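# Unload turned shaft from lathe chuck into bench rest

## Task

Remove the finished shaft from the lathe chuck and place it in the bench rest so it lies horizontal with its thick end against the stop, using a pocket that is set up for this shaft (some are not), and leave the lathe door shut. The shaft must be lowered softly and moved slowly whenever it touches the lathe, because a hard set-down or quick rubbing ruins it. Release it only at the bottom of a pocket, since a shaft let go off to one side slides down and may land hard.

## Robot and tools

Robot: two UR7e-style arms, left_arm and right_arm, each carrying a Robotiq 140 mm two-finger gripper and a wrist camera. Base roots sit near (-0.030, +0.432, 0) m for left_arm and (-0.051, -0.517, 0) m for right_arm, almost unrotated. right_arm's fingers are rigid. left_arm's fingers have a hinge that folds under push: they grip firmly only with the outer quarter of each pad; a grip nearer the palm may wrap, hold loosely, then slip, and pressing the fingertips into a surface folds them quietly and spoils the next grip.

Frames: one scene frame for all results. Origin at table-top height halfway between the nominal bases, +z up, +x out over the table, +y toward left_arm. The lathe stands behind the bases toward -x; its chuck faces +y and its door slides across its front. On the gripper, fingers point along its own +z and close along its y. end_effector_position is the point between the pads when closed; fingertips extend about 33 mm past it (about 9 mm when wide open).

The 18-number row (used by execute_actions and move): one flat list for both arms, every value in [-1, 1]. Numbers 1-6: left_arm joint offsets in order shoulder pan, shoulder lift, elbow, wrist 1, wrist 2, wrist 3; 7-9: left gripper position, force_limit, speed; 10-18: the same nine for right_arm. Joint numbers are offsets, not poses: 1.0 equals 2.222 rad, counted from the Joint targets printed when the call starts, never from the previous row, so all zeros holds still and repeating an offset in a new call moves further. Joint ranges are -6.283 to 6.283 rad except elbow -3.142 to 3.142; asking more than 0.010 rad outside is refused. Gripper numbers are absolute commands: position +1 fully open (140 mm), about -0.8 pads touching, -1 close until blocked. force_limit -1 gives roughly 14 N, 0 about 40 N, +1 about 58 N on a slow close; speed -1 about 30 mm/s, 0 about 140, +1 about 250, and a quicker close squeezes harder. Both start at +1. To keep a gripper unchanged, resend its last three numbers.

execute_actions: actions is a list holding one action, or empty to just get state and images. Action keys: rows (1-15 rows, each applied for one 1/30 s step); steps (1-450, default 15, at least the row count; after the last row each arm keeps heading to that row's target, so far targets need more steps); until, a lathe condition that ends the action early, e.g. {"lathe": {"door_state": "shut"}}, with numbers needing a comparison such as [">=", 1]; lathe to command the device: door "open"/"shut", chuck "clamp"/"open", or {"stop": true}. cameras: names, ["all"] or [].

move: target is one 18-number row or a list of up to 15, all offsets counted from the same starting Joint targets. Joints travel together, so grippers follow curves, and nothing is avoided. speed: rad/s of the fastest joint, 0.01-3.14, default 0.5 (one value or one per target). blend: corner rounding in rad for lists. stop_force: 3-120 N, ends an arm's path when its wrist sensor feels that much opposing push; pair it with a low speed for touching. zero (with stop_force) re-zeros before the move. blocking=false returns after 0.5 s while the move continues; then call wait or stop. The result adds a move: line (done, off_target, moving, held, fault, possibly limits=held).

Other tools: wait(seconds 0-10); stop() brakes a running move; zoom_image(camera, region [x0, y0, x1, y1] in pixels, at most 504 by 504) on cam_high, cam_low, cam_chuck, cam_machine, cam_left_wrist or cam_right_wrist (images 896x504); zero_wrist_force(arm); read_manual(section "licences"); finished_scene(scene 1-2), which is final.

Result lines: Joint positions (rad), Joint velocities (rad/s, may read within noise), Joint targets (the angles now commanded, base for offsets), Joint torques (whole drive output including gravity, positive toward larger angle), end_effector_position (m), end_effector_quat_wxyz, velocities, Wrist force and Wrist torque in gripper axes plus a peak-force line, gripper object_status (0 moving, 1 blocked while opening, 2 blocked while closing i.e. gripping, 3 reached target or pads met) and position_measured in counts (3 open, ~75 = 100 mm, ~139 = 60 mm, ~200 = 20 mm, ~230 closed). Lathe: door_state shut/open/between, chuck_state open/clamped/closed_empty/between, seat_state home/open (only trustworthy after clamping). Warnings include joint command not followed (arm clearance check), joint sent to its limit, MOTOR HOT, faults.

Limits: joint targets move at most 2.41 rad/s and stay within 0.651 rad of the measured angle per step; grippers are capped at 4 m/s. Commands lag 0.09-0.22 s and may overshoot. Contact torque limits: 109, 104, 90.2, 16, 16.9, 15.5 N m by joint; about 150 N external force on an arm also stops it for 10 s. Hot motors (85 C) brake the arm. The scene keeps running while you think.

Avoid: dropping or releasing the shaft while moving or off a pocket's bottom, fast contact with the lathe, slamming into fixed parts, pressing targets past firm contact, opening the chuck before the shaft is held, arm-to-arm collisions or gripping the other arm's fingers, and knocking anything off the table or into the lathe's chip pan.

Each tool is called after ">>>" as name(argument=value, ...) on one line, values as JSON.

## Session

>>> execute_actions(actions=[])

Scene clock: 0.00 s.
left_arm: end_effector_position=(+0.0606, +0.2835, +0.3544) position_measured=3 object_status=3 end_effector_quat_wxyz=(-0.203, -0.510, +0.836, -0.013) | right_arm: end_effector_position=(+0.1160, +0.0044, +0.1571) position_measured=3 object_status=3 end_effector_quat_wxyz=(-0.078, +0.713, -0.696, -0.022)
Joint positions: left_arm=[-1.08 -2.341 1.901 -1.184 -1.976 -2.191] | right_arm=[0.996 -1.536 1.899 -2.097 -1.56 -0.587]
Joint velocities: within noise
Joint torques (N m): no reading
Wrist force (N): no reading
Wrist torque (N m): no reading
Wrist force, peak (N): no reading
Joint targets: left_arm=[-1.080 -2.341 1.901 -1.184 -1.976 -2.191] | right_arm=[0.996 -1.536 1.899 -2.097 -1.560 -0.587]
Tool commands: left_gripper/position=+1.0 left_gripper/force_limit=+1.0 left_gripper/speed=+1.0 right_gripper/position=+1.0 right_gripper/force_limit=+1.0 right_gripper/speed=+1.0
lathe: door_state=shut chuck_state=clamped seat_state=home

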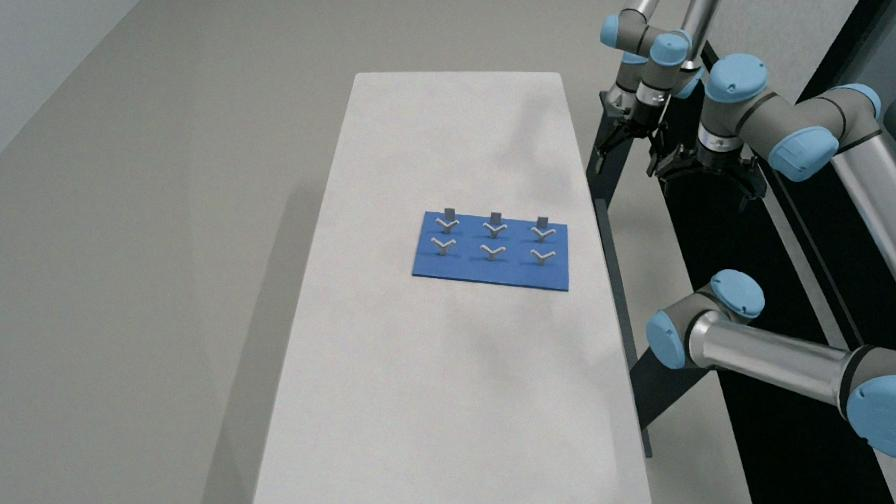

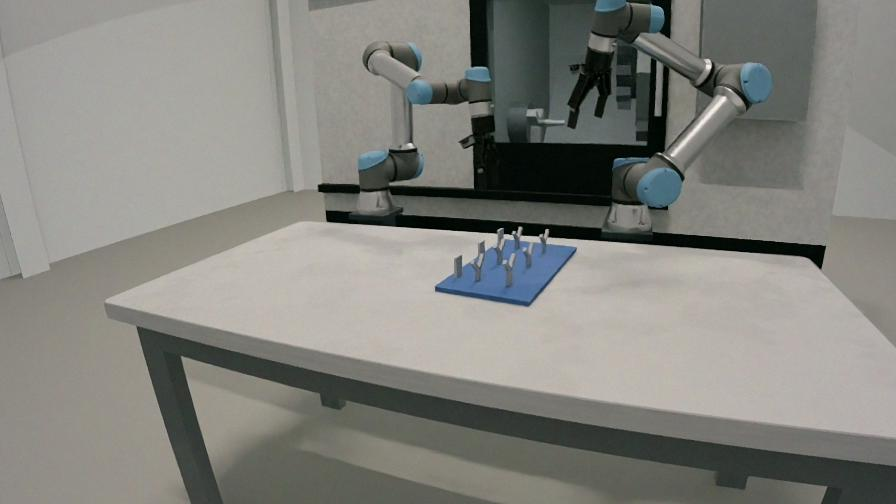

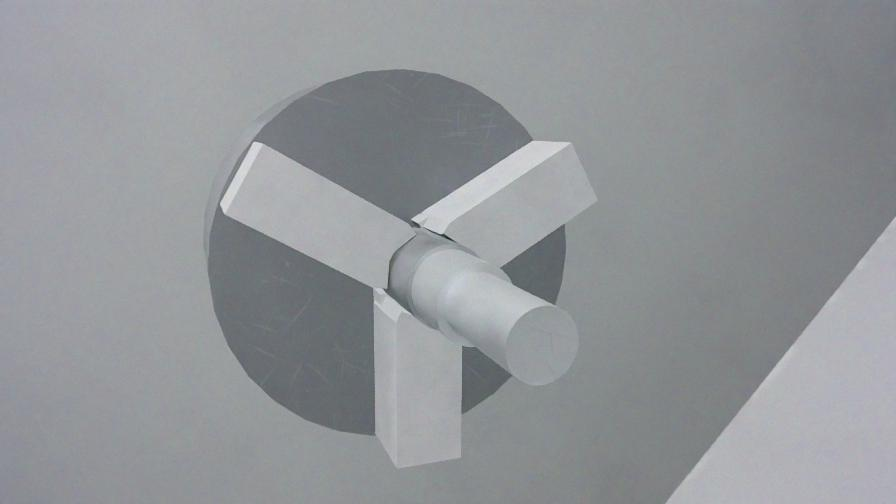

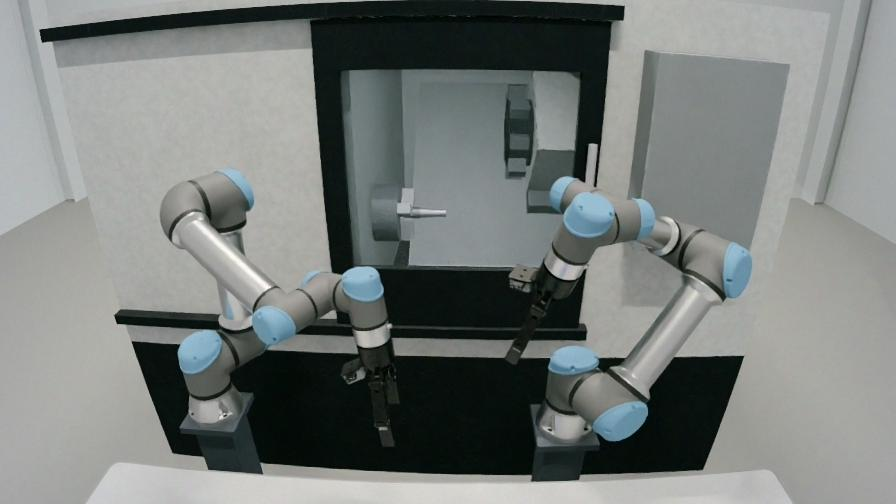

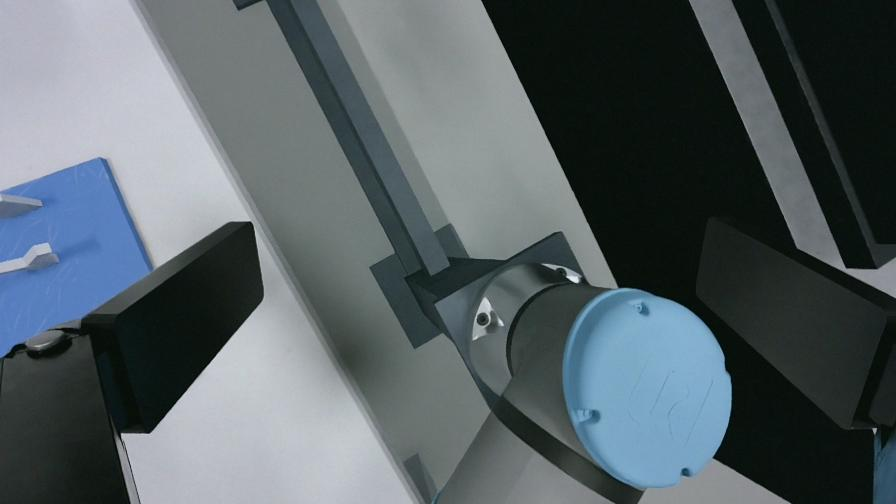

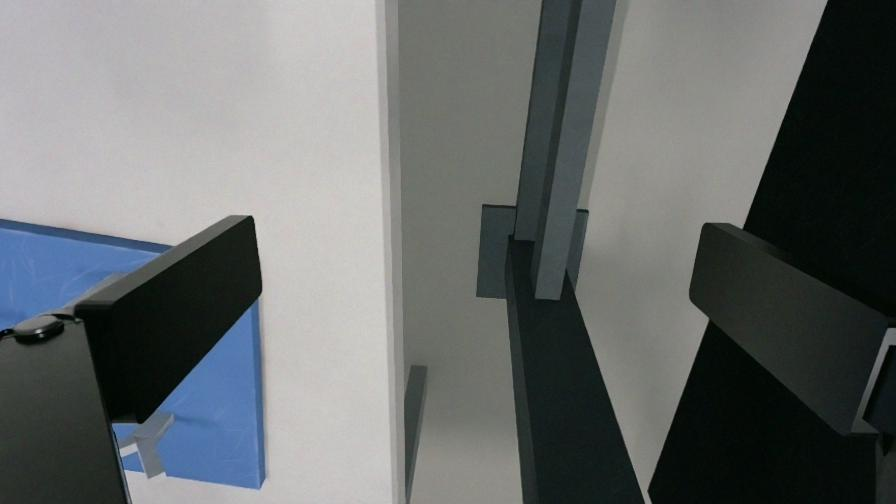

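>>> zoom_image(camera="cam_machine", region=[300, 40, 640, 290])

>>> zoom_image(camera="cam_high", region=[400, 190, 580, 310])

>>> zoom_image(camera="cam_low", region=[420, 210, 600, 320])

>>> zoom_image(camera="cam_high", region=[560, 0, 896, 504])

Scaled by 1.482 from the camera's 896x504 image, which has a finer 1280x720 frame.

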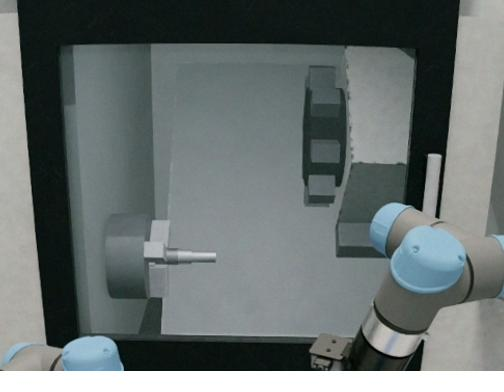

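Scaled by 2.800 from the camera's 896x504 image, which has a finer 1280x720 frame.

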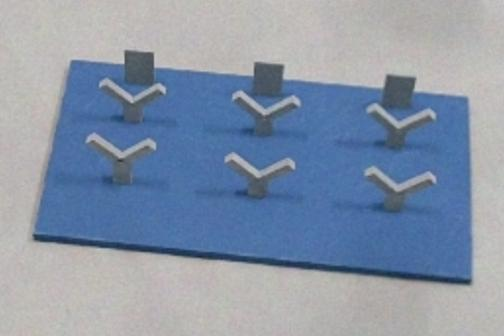

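Scaled by 2.800 from the camera's 896x504 image, which has a finer 1280x720 frame.

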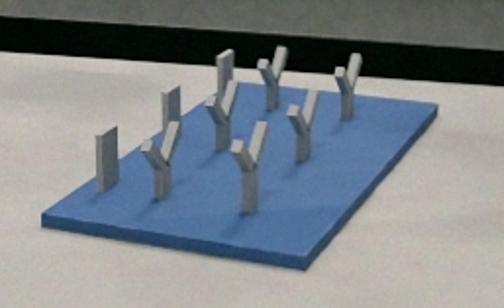

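Scaled by 1.000.

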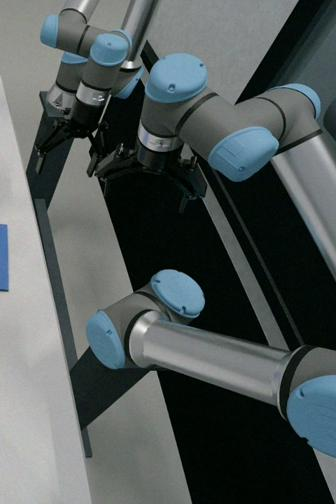

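>>> move(target=[0,0,0,0,0,0,1,1,1,-0.54,0,0,0,0,0,1,1,1], speed=0.9, cameras=["cam_machine","cam_high","cam_low"])

Scene clock: 76.97 s.
left_arm: end_effector_position=(+0.0606, +0.2835, +0.3544) position_measured=3 object_status=3 end_effector_quat_wxyz=(-0.203, -0.510, +0.836, -0.013) | right_arm: end_effector_position=(+0.4951, -0.4839, +0.1571) position_measured=3 object_status=3 end_effector_quat_wxyz=(+0.077, -0.196, +0.977, -0.026)
Joint positions: left_arm=[-1.08 -2.341 1.901 -1.184 -1.976 -2.191] | right_arm=[-0.204 -1.536 1.899 -2.097 -1.56 -0.587]
Joint torques (N m): left_arm=[0.25 8.41 -24.48 -4.03 -0.45 0.15] | right_arm=[-11.24 -24.87 -24.59 -2.97 0.68 0.09]
Wrist force (N): left_arm=[0.1 -0.1 -0.1] | right_arm=[0.4 0.0 0.2]
Wrist torque (N m): left_arm=[-0.02 -0.02 0.01] | right_arm=[-0.02 -0.10 0.00]
Wrist force, peak (N): left_arm=[0.2 -0.5 -0.3] | right_arm=[6.5 -12.8 0.5]
Joint targets: left_arm=[-1.080 -2.341 1.901 -1.184 -1.976 -2.191] | right_arm=[-0.204 -1.536 1.899 -2.097 -1.560 -0.587]
lathe: door_state=shut chuck_state=clamped seat_state=home
move: done
Images, in order (width x height): cam_high 896x504, cam_low 896x504, cam_machine 896x504.

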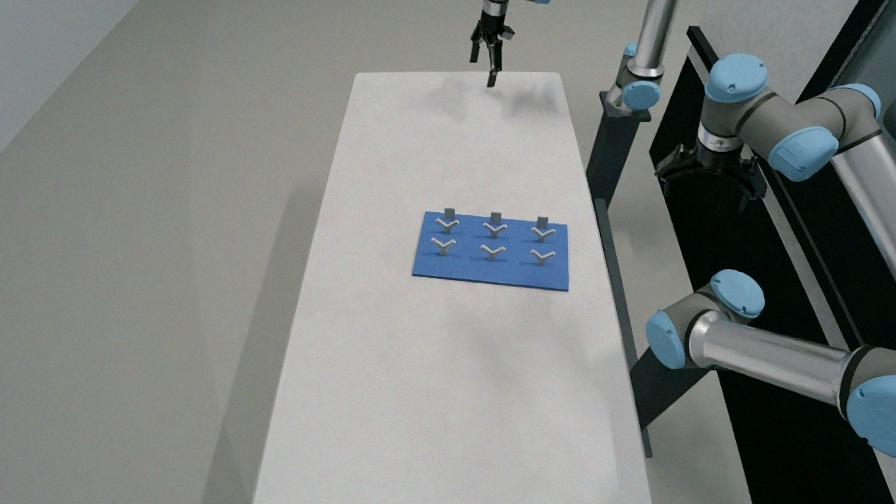

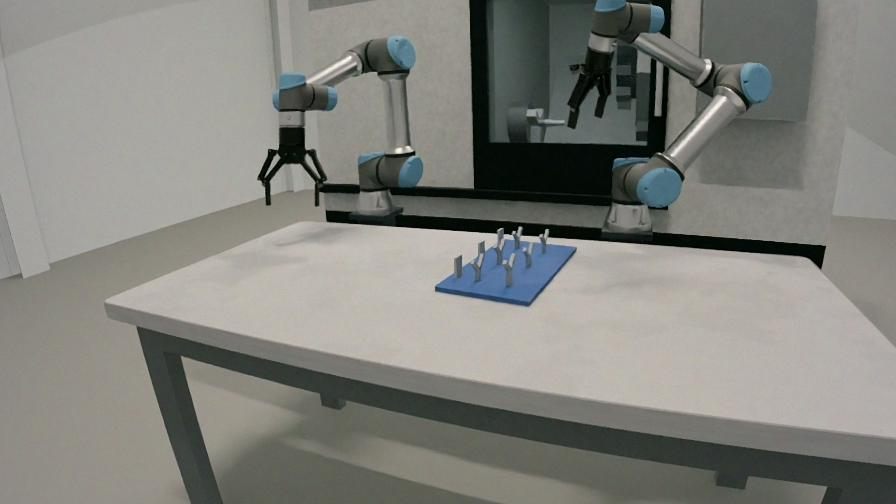

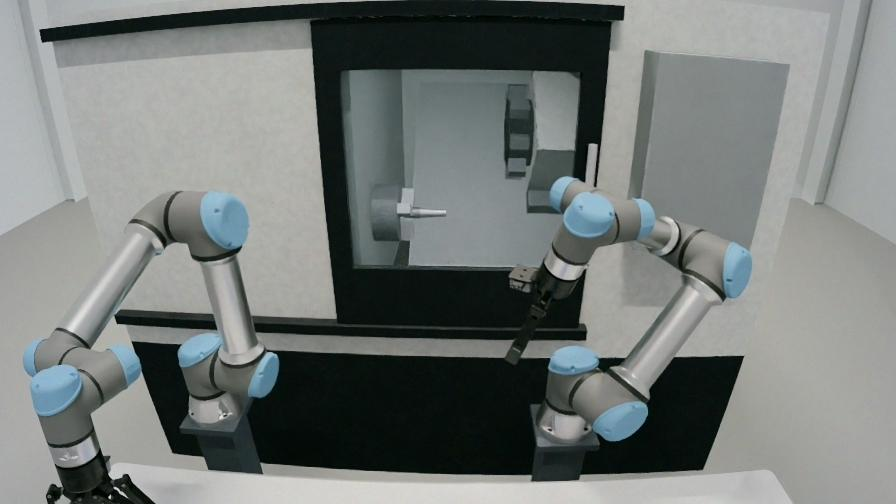

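>>> execute_actions(actions=[{"lathe":{"door":"open"},"steps":240,"until":{"lathe":{"door_state":"open"}}}], cameras=["cam_machine","cam_high","cam_chuck"])

Scene clock: 81.10 s.
left_arm: end_effector_position=(+0.0606, +0.2835, +0.3544) position_measured=3 object_status=3 end_effector_quat_wxyz=(-0.203, -0.510, +0.836, -0.013) | right_arm: end_effector_position=(+0.4951, -0.4840, +0.1571) position_measured=3 object_status=3 end_effector_quat_wxyz=(+0.077, -0.196, +0.977, -0.026)
Joint positions: left_arm=[-1.08 -2.341 1.901 -1.184 -1.976 -2.191] | right_arm=[-0.204 -1.536 1.899 -2.097 -1.56 -0.587]
Joint torques (N m): left_arm=[0.16 8.33 -24.63 -3.9 -0.49 0.18] | right_arm=[-11.09 -24.12 -25.22 -2.96 0.79 -0.16]
Wrist force (N): left_arm=[-0.1 -0.2 -0.1] | right_arm=[0.3 -0.1 0.3]
Wrist torque (N m): left_arm=[-0.05 0.02 0.01] | right_arm=[-0.03 -0.07 0.00]
Wrist force, peak (N): left_arm=[0.0 -0.5 -0.3] | right_arm=[0.7 -0.5 0.4]
Joint targets: left_arm=[-1.080 -2.341 1.901 -1.184 -1.976 -2.191] | right_arm=[-0.204 -1.536 1.899 -2.097 -1.560 -0.587]
Tool commands: left_gripper/position=+1.0 left_gripper/force_limit=+1.0 left_gripper/speed=+1.0 right_gripper/position=+1.0 right_gripper/force_limit=+1.0 right_gripper/speed=+1.0
lathe: door_state=open chuck_state=clamped seat_state=home
Images, in order (width x height): cam_high 896x504, cam_chuck 896x504, cam_machine 896x504.

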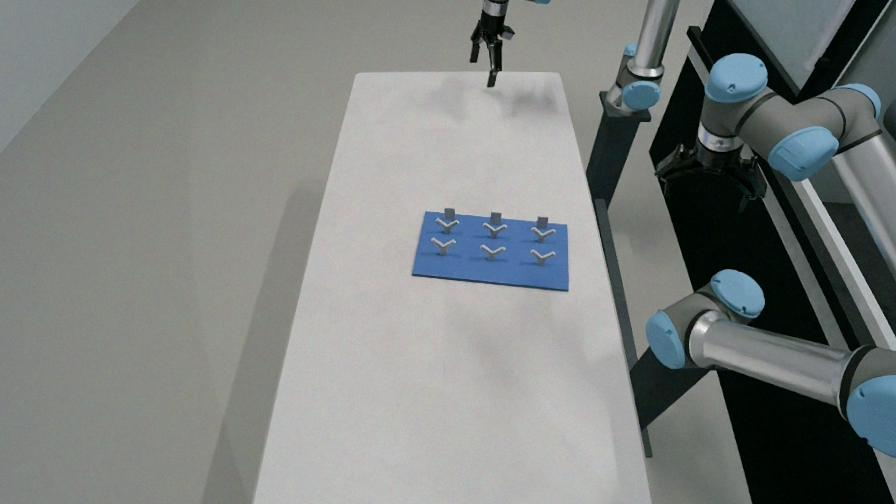

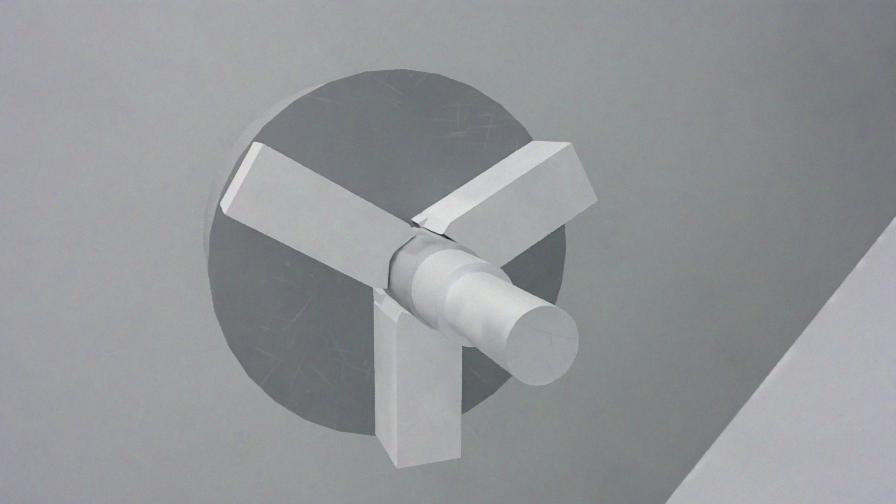

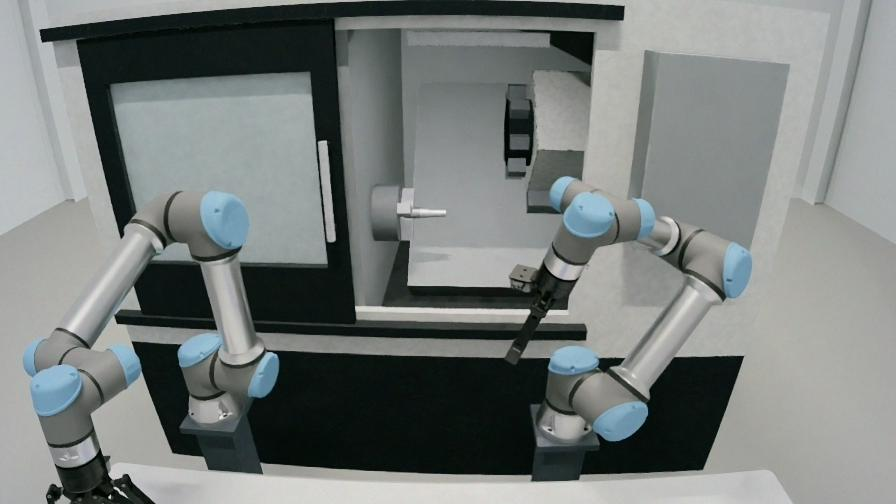

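>>> move(target=[-0.3483,0.2646,0.0264,-0.974,-0.3953,0.2791,1,1,1,0,0,0,0,0,0,1,1,1], speed=0.8, cameras=["cam_left_wrist","cam_machine","cam_high"])

Scene clock: 109.57 s.
left_arm: end_effector_position=(-0.3004, +0.1004, +0.5997) position_measured=3 object_status=3 end_effector_quat_wxyz=(+0.500, -0.500, -0.500, +0.500) | right_arm: end_effector_position=(+0.4951, -0.4840, +0.1571) position_measured=3 object_status=3 end_effector_quat_wxyz=(+0.077, -0.196, +0.977, -0.026)
Joint positions: left_arm=[-1.854 -1.753 1.96 -3.348 -2.854 -1.571] | right_arm=[-0.204 -1.536 1.899 -2.097 -1.56 -0.587]
Joint torques (N m): left_arm=[-8.26 -0.16 -3.48 -2.98 -2.08 2.56] | right_arm=[-10.53 -23.22 -26.24 -3.19 0.58 -0.73]
Wrist force (N): left_arm=[0.2 -0.2 0.5] | right_arm=[0.4 -0.3 0.2]
Wrist torque (N m): left_arm=[-0.06 0.22 0.22] | right_arm=[-0.06 -0.09 0.00]
Wrist force, peak (N): left_arm=[-4.2 -2.9 2.2] | right_arm=[0.9 -0.1 0.5]
Joint targets: left_arm=[-1.854 -1.753 1.960 -3.348 -2.855 -1.571] | right_arm=[-0.204 -1.536 1.899 -2.097 -1.560 -0.587]
lathe: door_state=open chuck_state=clamped seat_state=home
move: done
Images, in order (width x height): cam_high 896x504, cam_machine 896x504, cam_left_wrist 896x504.

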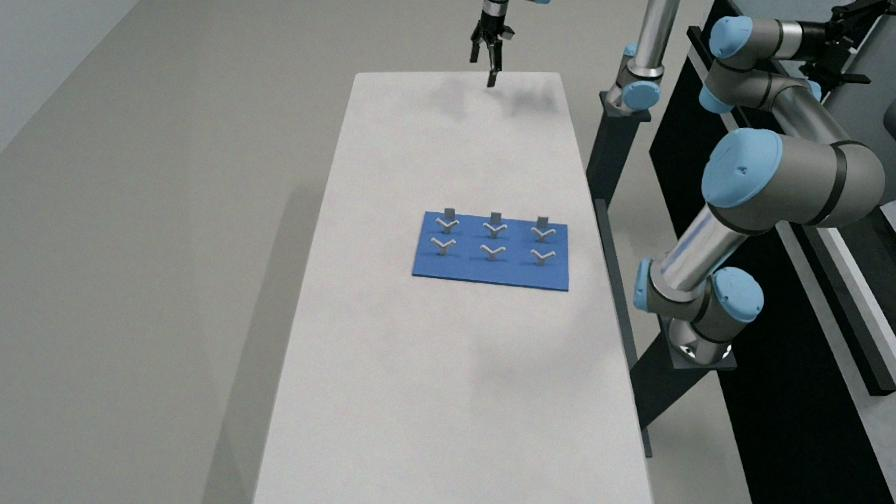

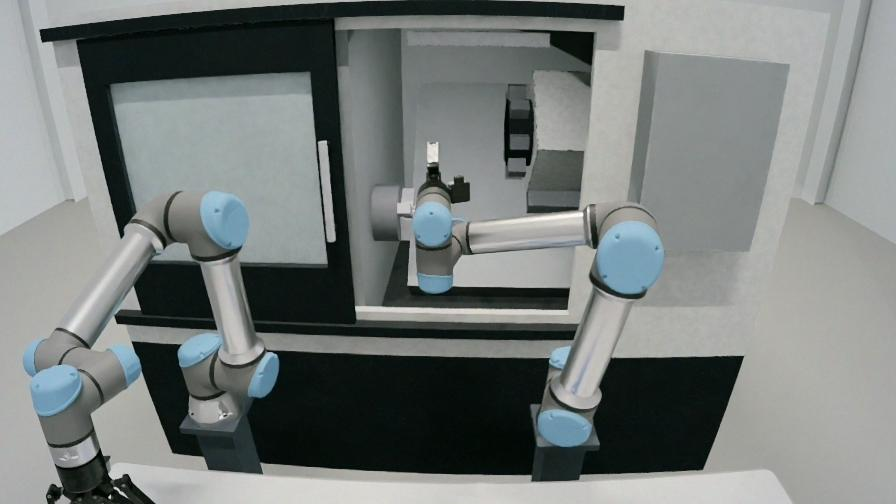

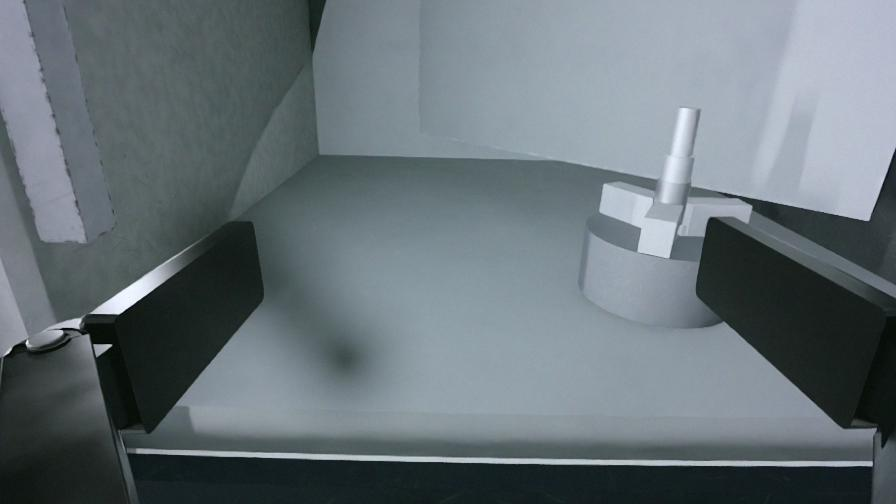

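>>> move(target=[0,0.0411,0.0878,-0.1291,0,0,1,1,1,0,0,0,0,0,0,1,1,1], speed=0.5, cameras=["cam_left_wrist","cam_machine","cam_low"])

>>> zoom_image(camera="cam_left_wrist", region=[480, 60, 760, 340])

Scene clock: 123.43 s.
left_arm: end_effector_position=(-0.3004, +0.1004, +0.4999) position_measured=3 object_status=3 end_effector_quat_wxyz=(+0.500, -0.500, -0.500, +0.500) | right_arm: end_effector_position=(+0.4951, -0.4840, +0.1571) position_measured=3 object_status=3 end_effector_quat_wxyz=(+0.077, -0.196, +0.977, -0.026)
Joint positions: left_arm=[-1.854 -1.662 2.155 -3.635 -2.855 -1.571] | right_arm=[-0.204 -1.536 1.899 -2.097 -1.56 -0.587]
Joint torques (N m): left_arm=[-7.17 -2.22 -1.64 -3.13 -1.8 2.69] | right_arm=[-10.58 -21.54 -24.83 -3.22 0.54 -0.71]
Wrist force (N): left_arm=[0.3 -0.3 0.4] | right_arm=[0.6 0.1 0.5]
Wrist torque (N m): left_arm=[-0.14 0.17 0.25] | right_arm=[0.02 -0.14 0.00]
Wrist force, peak (N): left_arm=[0.7 -1.4 0.4] | right_arm=[0.6 -0.4 0.7]
Joint targets: left_arm=[-1.854 -1.662 2.155 -3.635 -2.855 -1.571] | right_arm=[-0.204 -1.536 1.899 -2.097 -1.560 -0.587]
lathe: door_state=open chuck_state=clamped seat_state=home
move: done
Images, in order (width x height): cam_low 896x504, cam_machine 896x504, cam_left_wrist 896x504.

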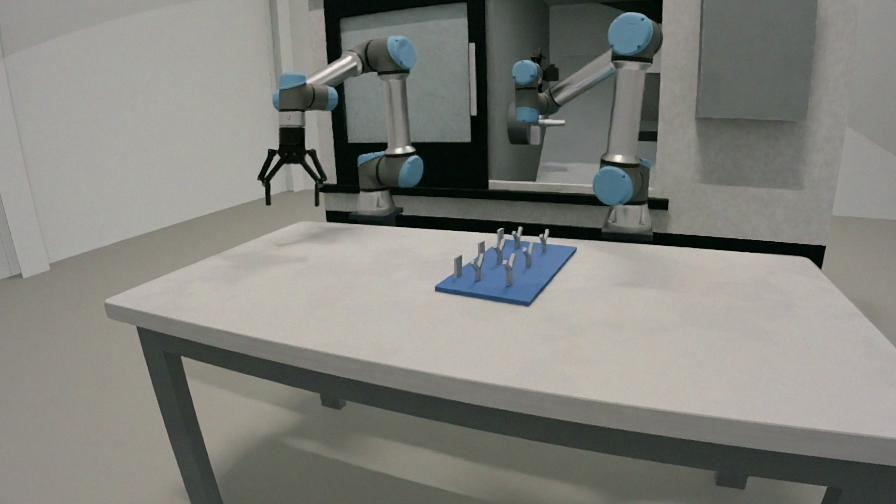

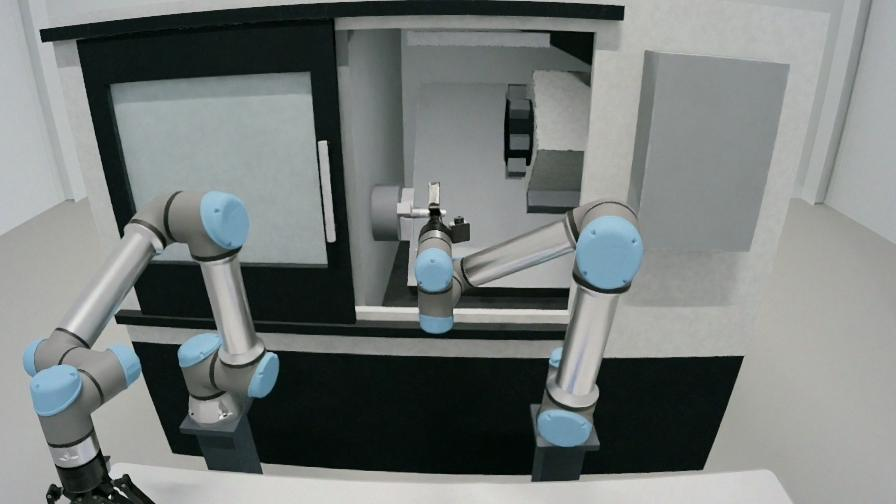

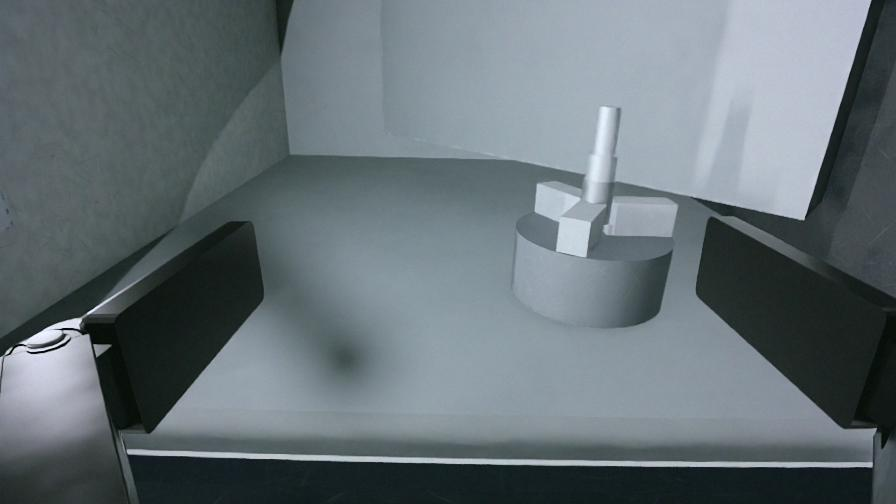

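Scaled by 1.800 from the camera's 896x504 image, which has a finer 1280x720 frame.

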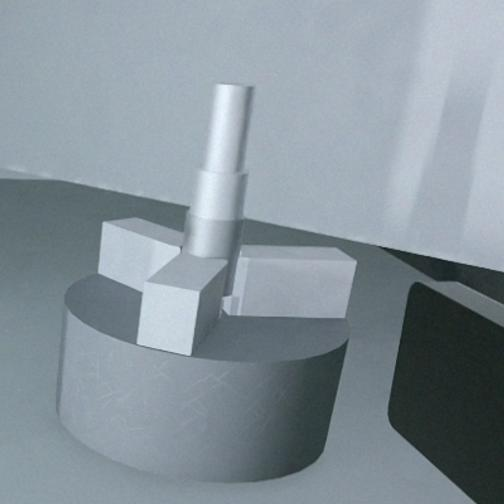

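>>> move(target=[0,0,0,0,0,0,1,1,1,0.4056,0.2966,-0.5082,0.285,-0.0049,-0.1236,1,1,1], speed=0.8, cameras=["cam_right_wrist"])

>>> zoom_image(camera="cam_right_wrist", region=[196, 0, 700, 504])

Scene clock: 142.07 s.
left_arm: end_effector_position=(-0.3004, +0.1004, +0.4999) position_measured=3 object_status=3 end_effector_quat_wxyz=(+0.500, -0.500, -0.500, +0.500) | right_arm: end_effector_position=(+0.4397, +0.0799, +0.2199) position_measured=3 object_status=3 end_effector_quat_wxyz=(+0.000, +0.707, -0.707, +0.000)
Joint positions: left_arm=[-1.854 -1.662 2.155 -3.635 -2.855 -1.571] | right_arm=[0.697 -0.877 0.77 -1.464 -1.57 -0.861]
Joint torques (N m): left_arm=[-7.91 -2.12 -2.52 -2.87 1.55 2.4] | right_arm=[10.96 -23.47 -43.42 0.21 -1.28 -1.77]
Wrist force (N): left_arm=[0.5 -0.1 0.3] | right_arm=[1.1 0.0 0.4]
Wrist torque (N m): left_arm=[-0.11 0.14 0.25] | right_arm=[0.03 -0.27 0.06]
Wrist force, peak (N): left_arm=[0.5 -0.2 0.7] | right_arm=[-11.0 10.1 0.8]
Joint targets: left_arm=[-1.854 -1.662 2.155 -3.635 -2.855 -1.571] | right_arm=[0.697 -0.877 0.770 -1.464 -1.570 -0.861]
lathe: door_state=open chuck_state=clamped seat_state=home
move: done
Images, in order (width x height): cam_right_wrist 896x504.

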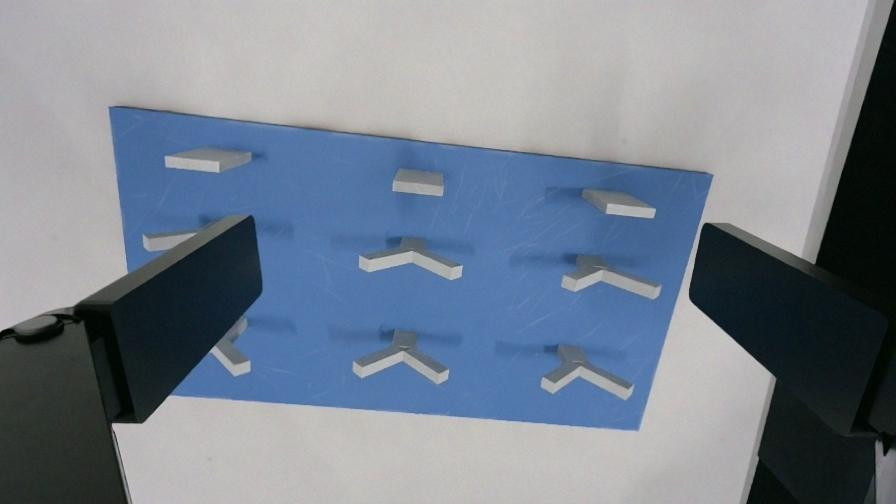

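Scaled by 1.000.

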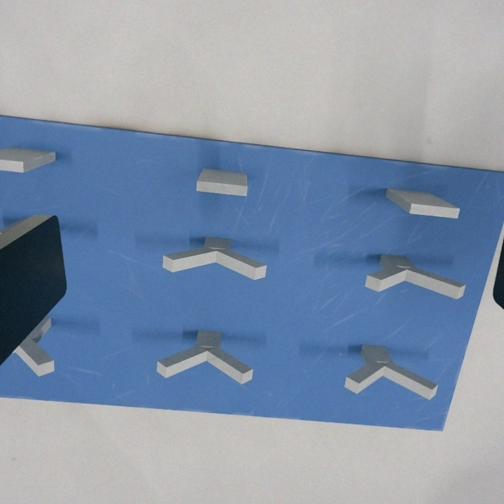

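>>> zoom_image(camera="cam_right_wrist", region=[340, 150, 500, 400])

>>> zoom_image(camera="cam_right_wrist", region=[520, 170, 720, 420])

>>> zoom_image(camera="cam_right_wrist", region=[100, 100, 300, 400])

Scaled by 2.016 from the camera's 896x504 image, which has a finer 1280x720 frame.

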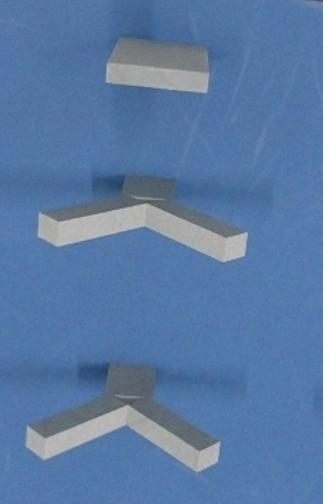

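Scaled by 2.016 from the camera's 896x504 image, which has a finer 1280x720 frame.

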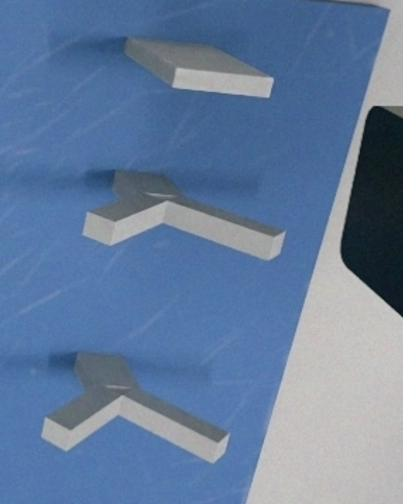

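Scaled by 1.680 from the camera's 896x504 image, which has a finer 1280x720 frame.

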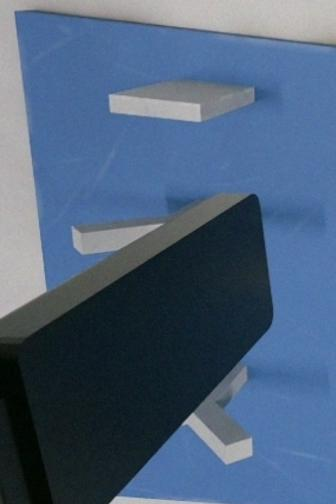

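>>> move(target=[0,0,0,0,0,0,1,1,1,0,0,0,0,0,0.7069,1,1,1], speed=1.0, cameras=["cam_right_wrist"])

>>> zoom_image(camera="cam_right_wrist", region=[430, 120, 700, 390])

Scene clock: 179.83 s.
left_arm: end_effector_position=(-0.3004, +0.1004, +0.4999) position_measured=3 object_status=3 end_effector_quat_wxyz=(+0.500, -0.500, -0.500, +0.500) | right_arm: end_effector_position=(+0.4396, +0.0800, +0.2199) position_measured=3 object_status=3 end_effector_quat_wxyz=(+0.000, +0.000, +1.000, +0.000)
Joint positions: left_arm=[-1.854 -1.662 2.155 -3.635 -2.855 -1.571] | right_arm=[0.697 -0.877 0.77 -1.464 -1.57 0.709]
Joint torques (N m): left_arm=[-7.75 -2.05 -3.05 -2.48 1.62 2.42] | right_arm=[8.44 -24.54 -41.75 0.14 -1.16 1.52]
Wrist force (N): left_arm=[0.4 -0.1 0.3] | right_arm=[1.3 -0.1 0.3]
Wrist torque (N m): left_arm=[-0.11 0.16 0.24] | right_arm=[0.02 -0.31 -0.04]
Wrist force, peak (N): left_arm=[0.5 -0.4 0.6] | right_arm=[1.6 -0.2 0.8]
Joint targets: left_arm=[-1.854 -1.662 2.155 -3.635 -2.855 -1.571] | right_arm=[0.697 -0.877 0.770 -1.464 -1.570 0.709]
lathe: door_state=open chuck_state=clamped seat_state=home
move: done
Images, in order (width x height): cam_right_wrist 896x504.

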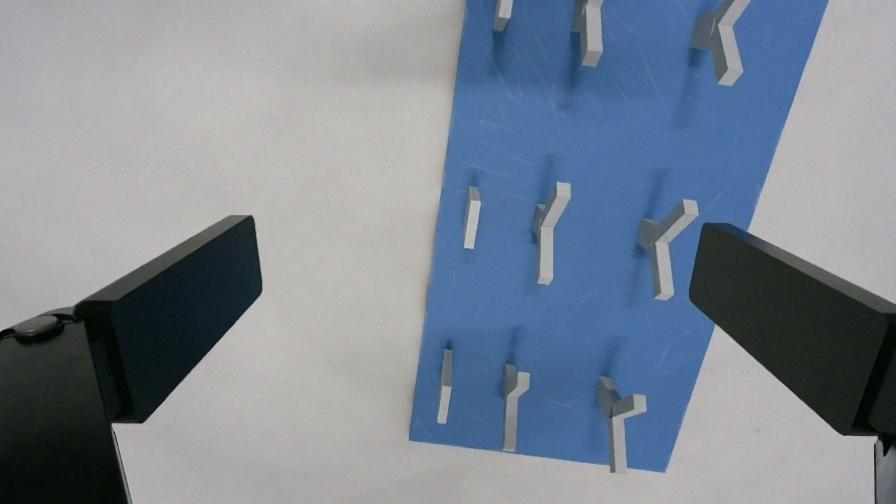

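Scaled by 1.867 from the camera's 896x504 image, which has a finer 1280x720 frame.

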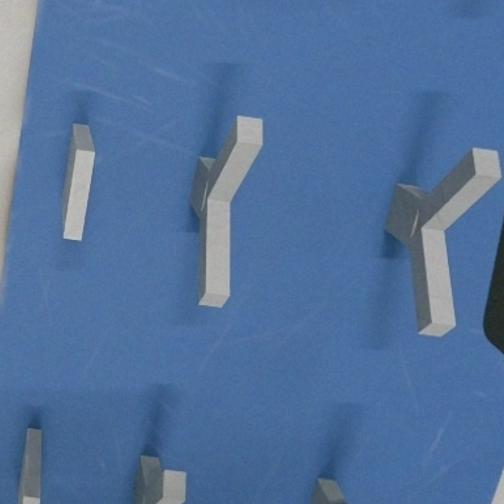

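>>> zoom_image(camera="cam_right_wrist", region=[400, 320, 680, 504])

>>> zoom_image(camera="cam_right_wrist", region=[440, 0, 780, 110])

Scaled by 1.800 from the camera's 896x504 image, which has a finer 1280x720 frame.

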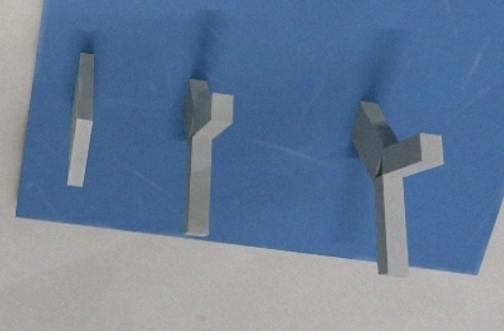

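Scaled by 1.482 from the camera's 896x504 image, which has a finer 1280x720 frame.

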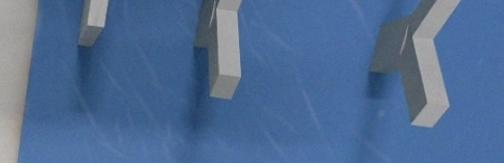

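>>> execute_actions(actions=[], cameras=["cam_low","cam_high"])

>>> zoom_image(camera="cam_low", region=[430, 220, 515, 300])

>>> zoom_image(camera="cam_low", region=[490, 220, 585, 300])

>>> zoom_image(camera="cam_high", region=[415, 195, 515, 285])

>>> zoom_image(camera="cam_high", region=[470, 195, 570, 285])

Scene clock: 205.83 s.
left_arm: end_effector_position=(-0.3004, +0.1004, +0.4999) position_measured=3 object_status=3 end_effector_quat_wxyz=(+0.500, -0.500, -0.500, +0.500) | right_arm: end_effector_position=(+0.4396, +0.0800, +0.2199) position_measured=3 object_status=3 end_effector_quat_wxyz=(+0.000, +0.000, +1.000, +0.000)
Joint positions: left_arm=[-1.854 -1.662 2.155 -3.635 -2.855 -1.571] | right_arm=[0.697 -0.877 0.77 -1.464 -1.57 0.709]
Joint velocities: within noise
Joint torques (N m): left_arm=[-7.07 -1.75 -2.25 -2.08 1.61 2.33] | right_arm=[10.48 -24.12 -42.03 -1.2 -0.74 0.66]
Wrist force (N): left_arm=[0.3 -0.3 0.4] | right_arm=[1.2 0.0 0.7]
Wrist torque (N m): left_arm=[-0.15 0.17 0.25] | right_arm=[0.04 -0.29 -0.04]
Wrist force, peak (N): left_arm=[0.7 -0.5 0.3] | right_arm=[1.7 -0.3 0.6]
Joint targets: left_arm=[-1.854 -1.662 2.155 -3.635 -2.855 -1.571] | right_arm=[0.697 -0.877 0.770 -1.464 -1.570 0.709]
Tool commands: left_gripper/position=+1.0 left_gripper/force_limit=+1.0 left_gripper/speed=+1.0 right_gripper/position=+1.0 right_gripper/force_limit=+1.0 right_gripper/speed=+1.0
lathe: door_state=open chuck_state=clamped seat_state=home
Images, in order (width x height): cam_high 896x504, cam_low 896x504.

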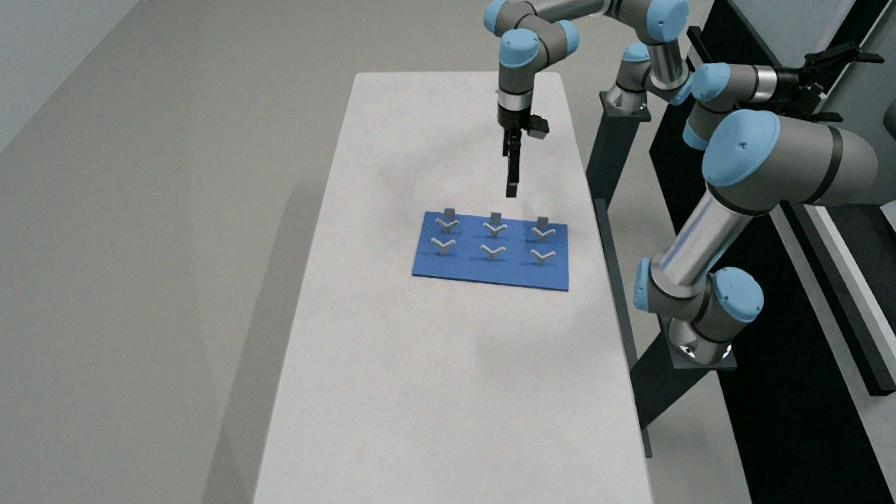

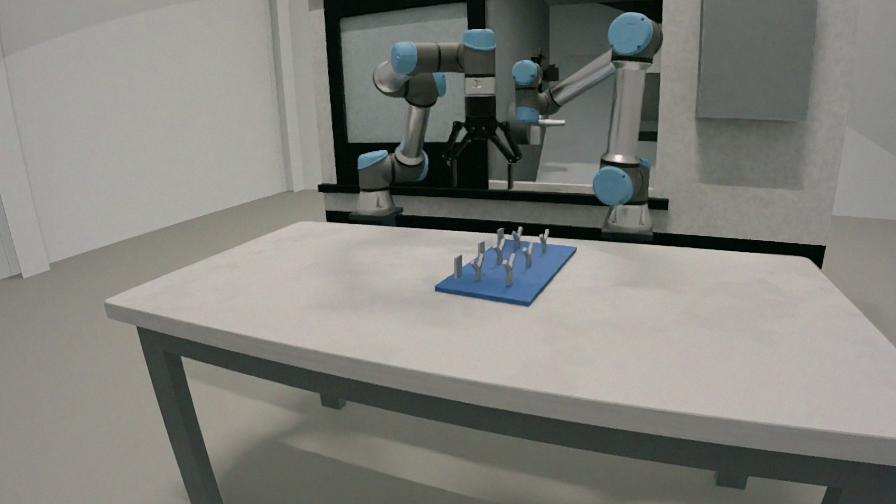

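Scaled by 5.929 from the camera's 896x504 image, which has a finer 1280x720 frame.

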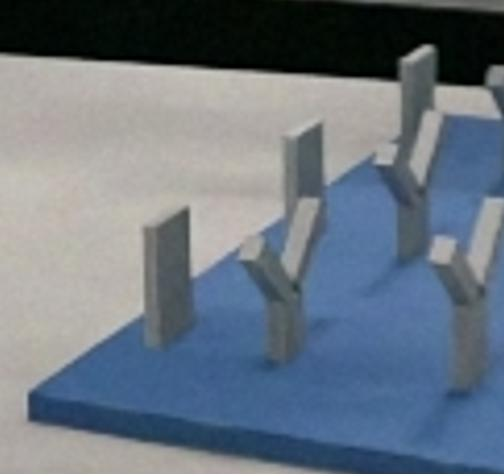

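Scaled by 5.305 from the camera's 896x504 image, which has a finer 1280x720 frame.

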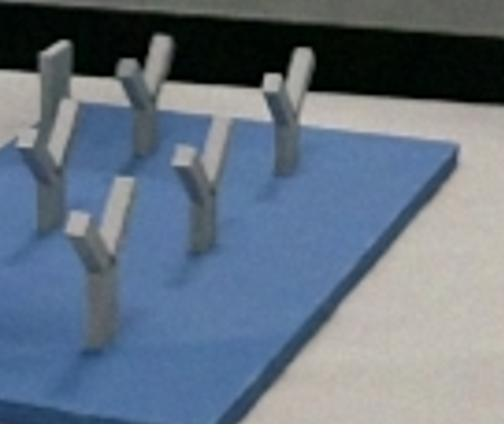

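Scaled by 5.040 from the camera's 896x504 image, which has a finer 1280x720 frame.

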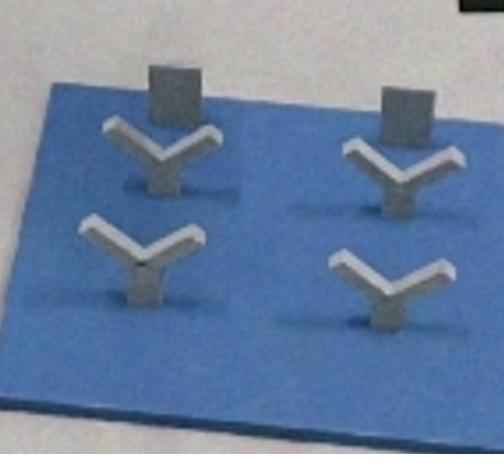

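Scaled by 5.040 from the camera's 896x504 image, which has a finer 1280x720 frame.

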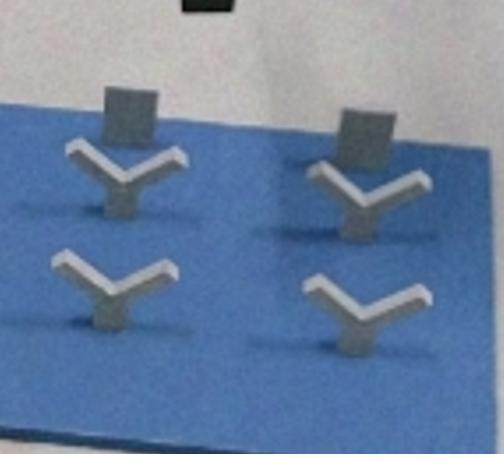

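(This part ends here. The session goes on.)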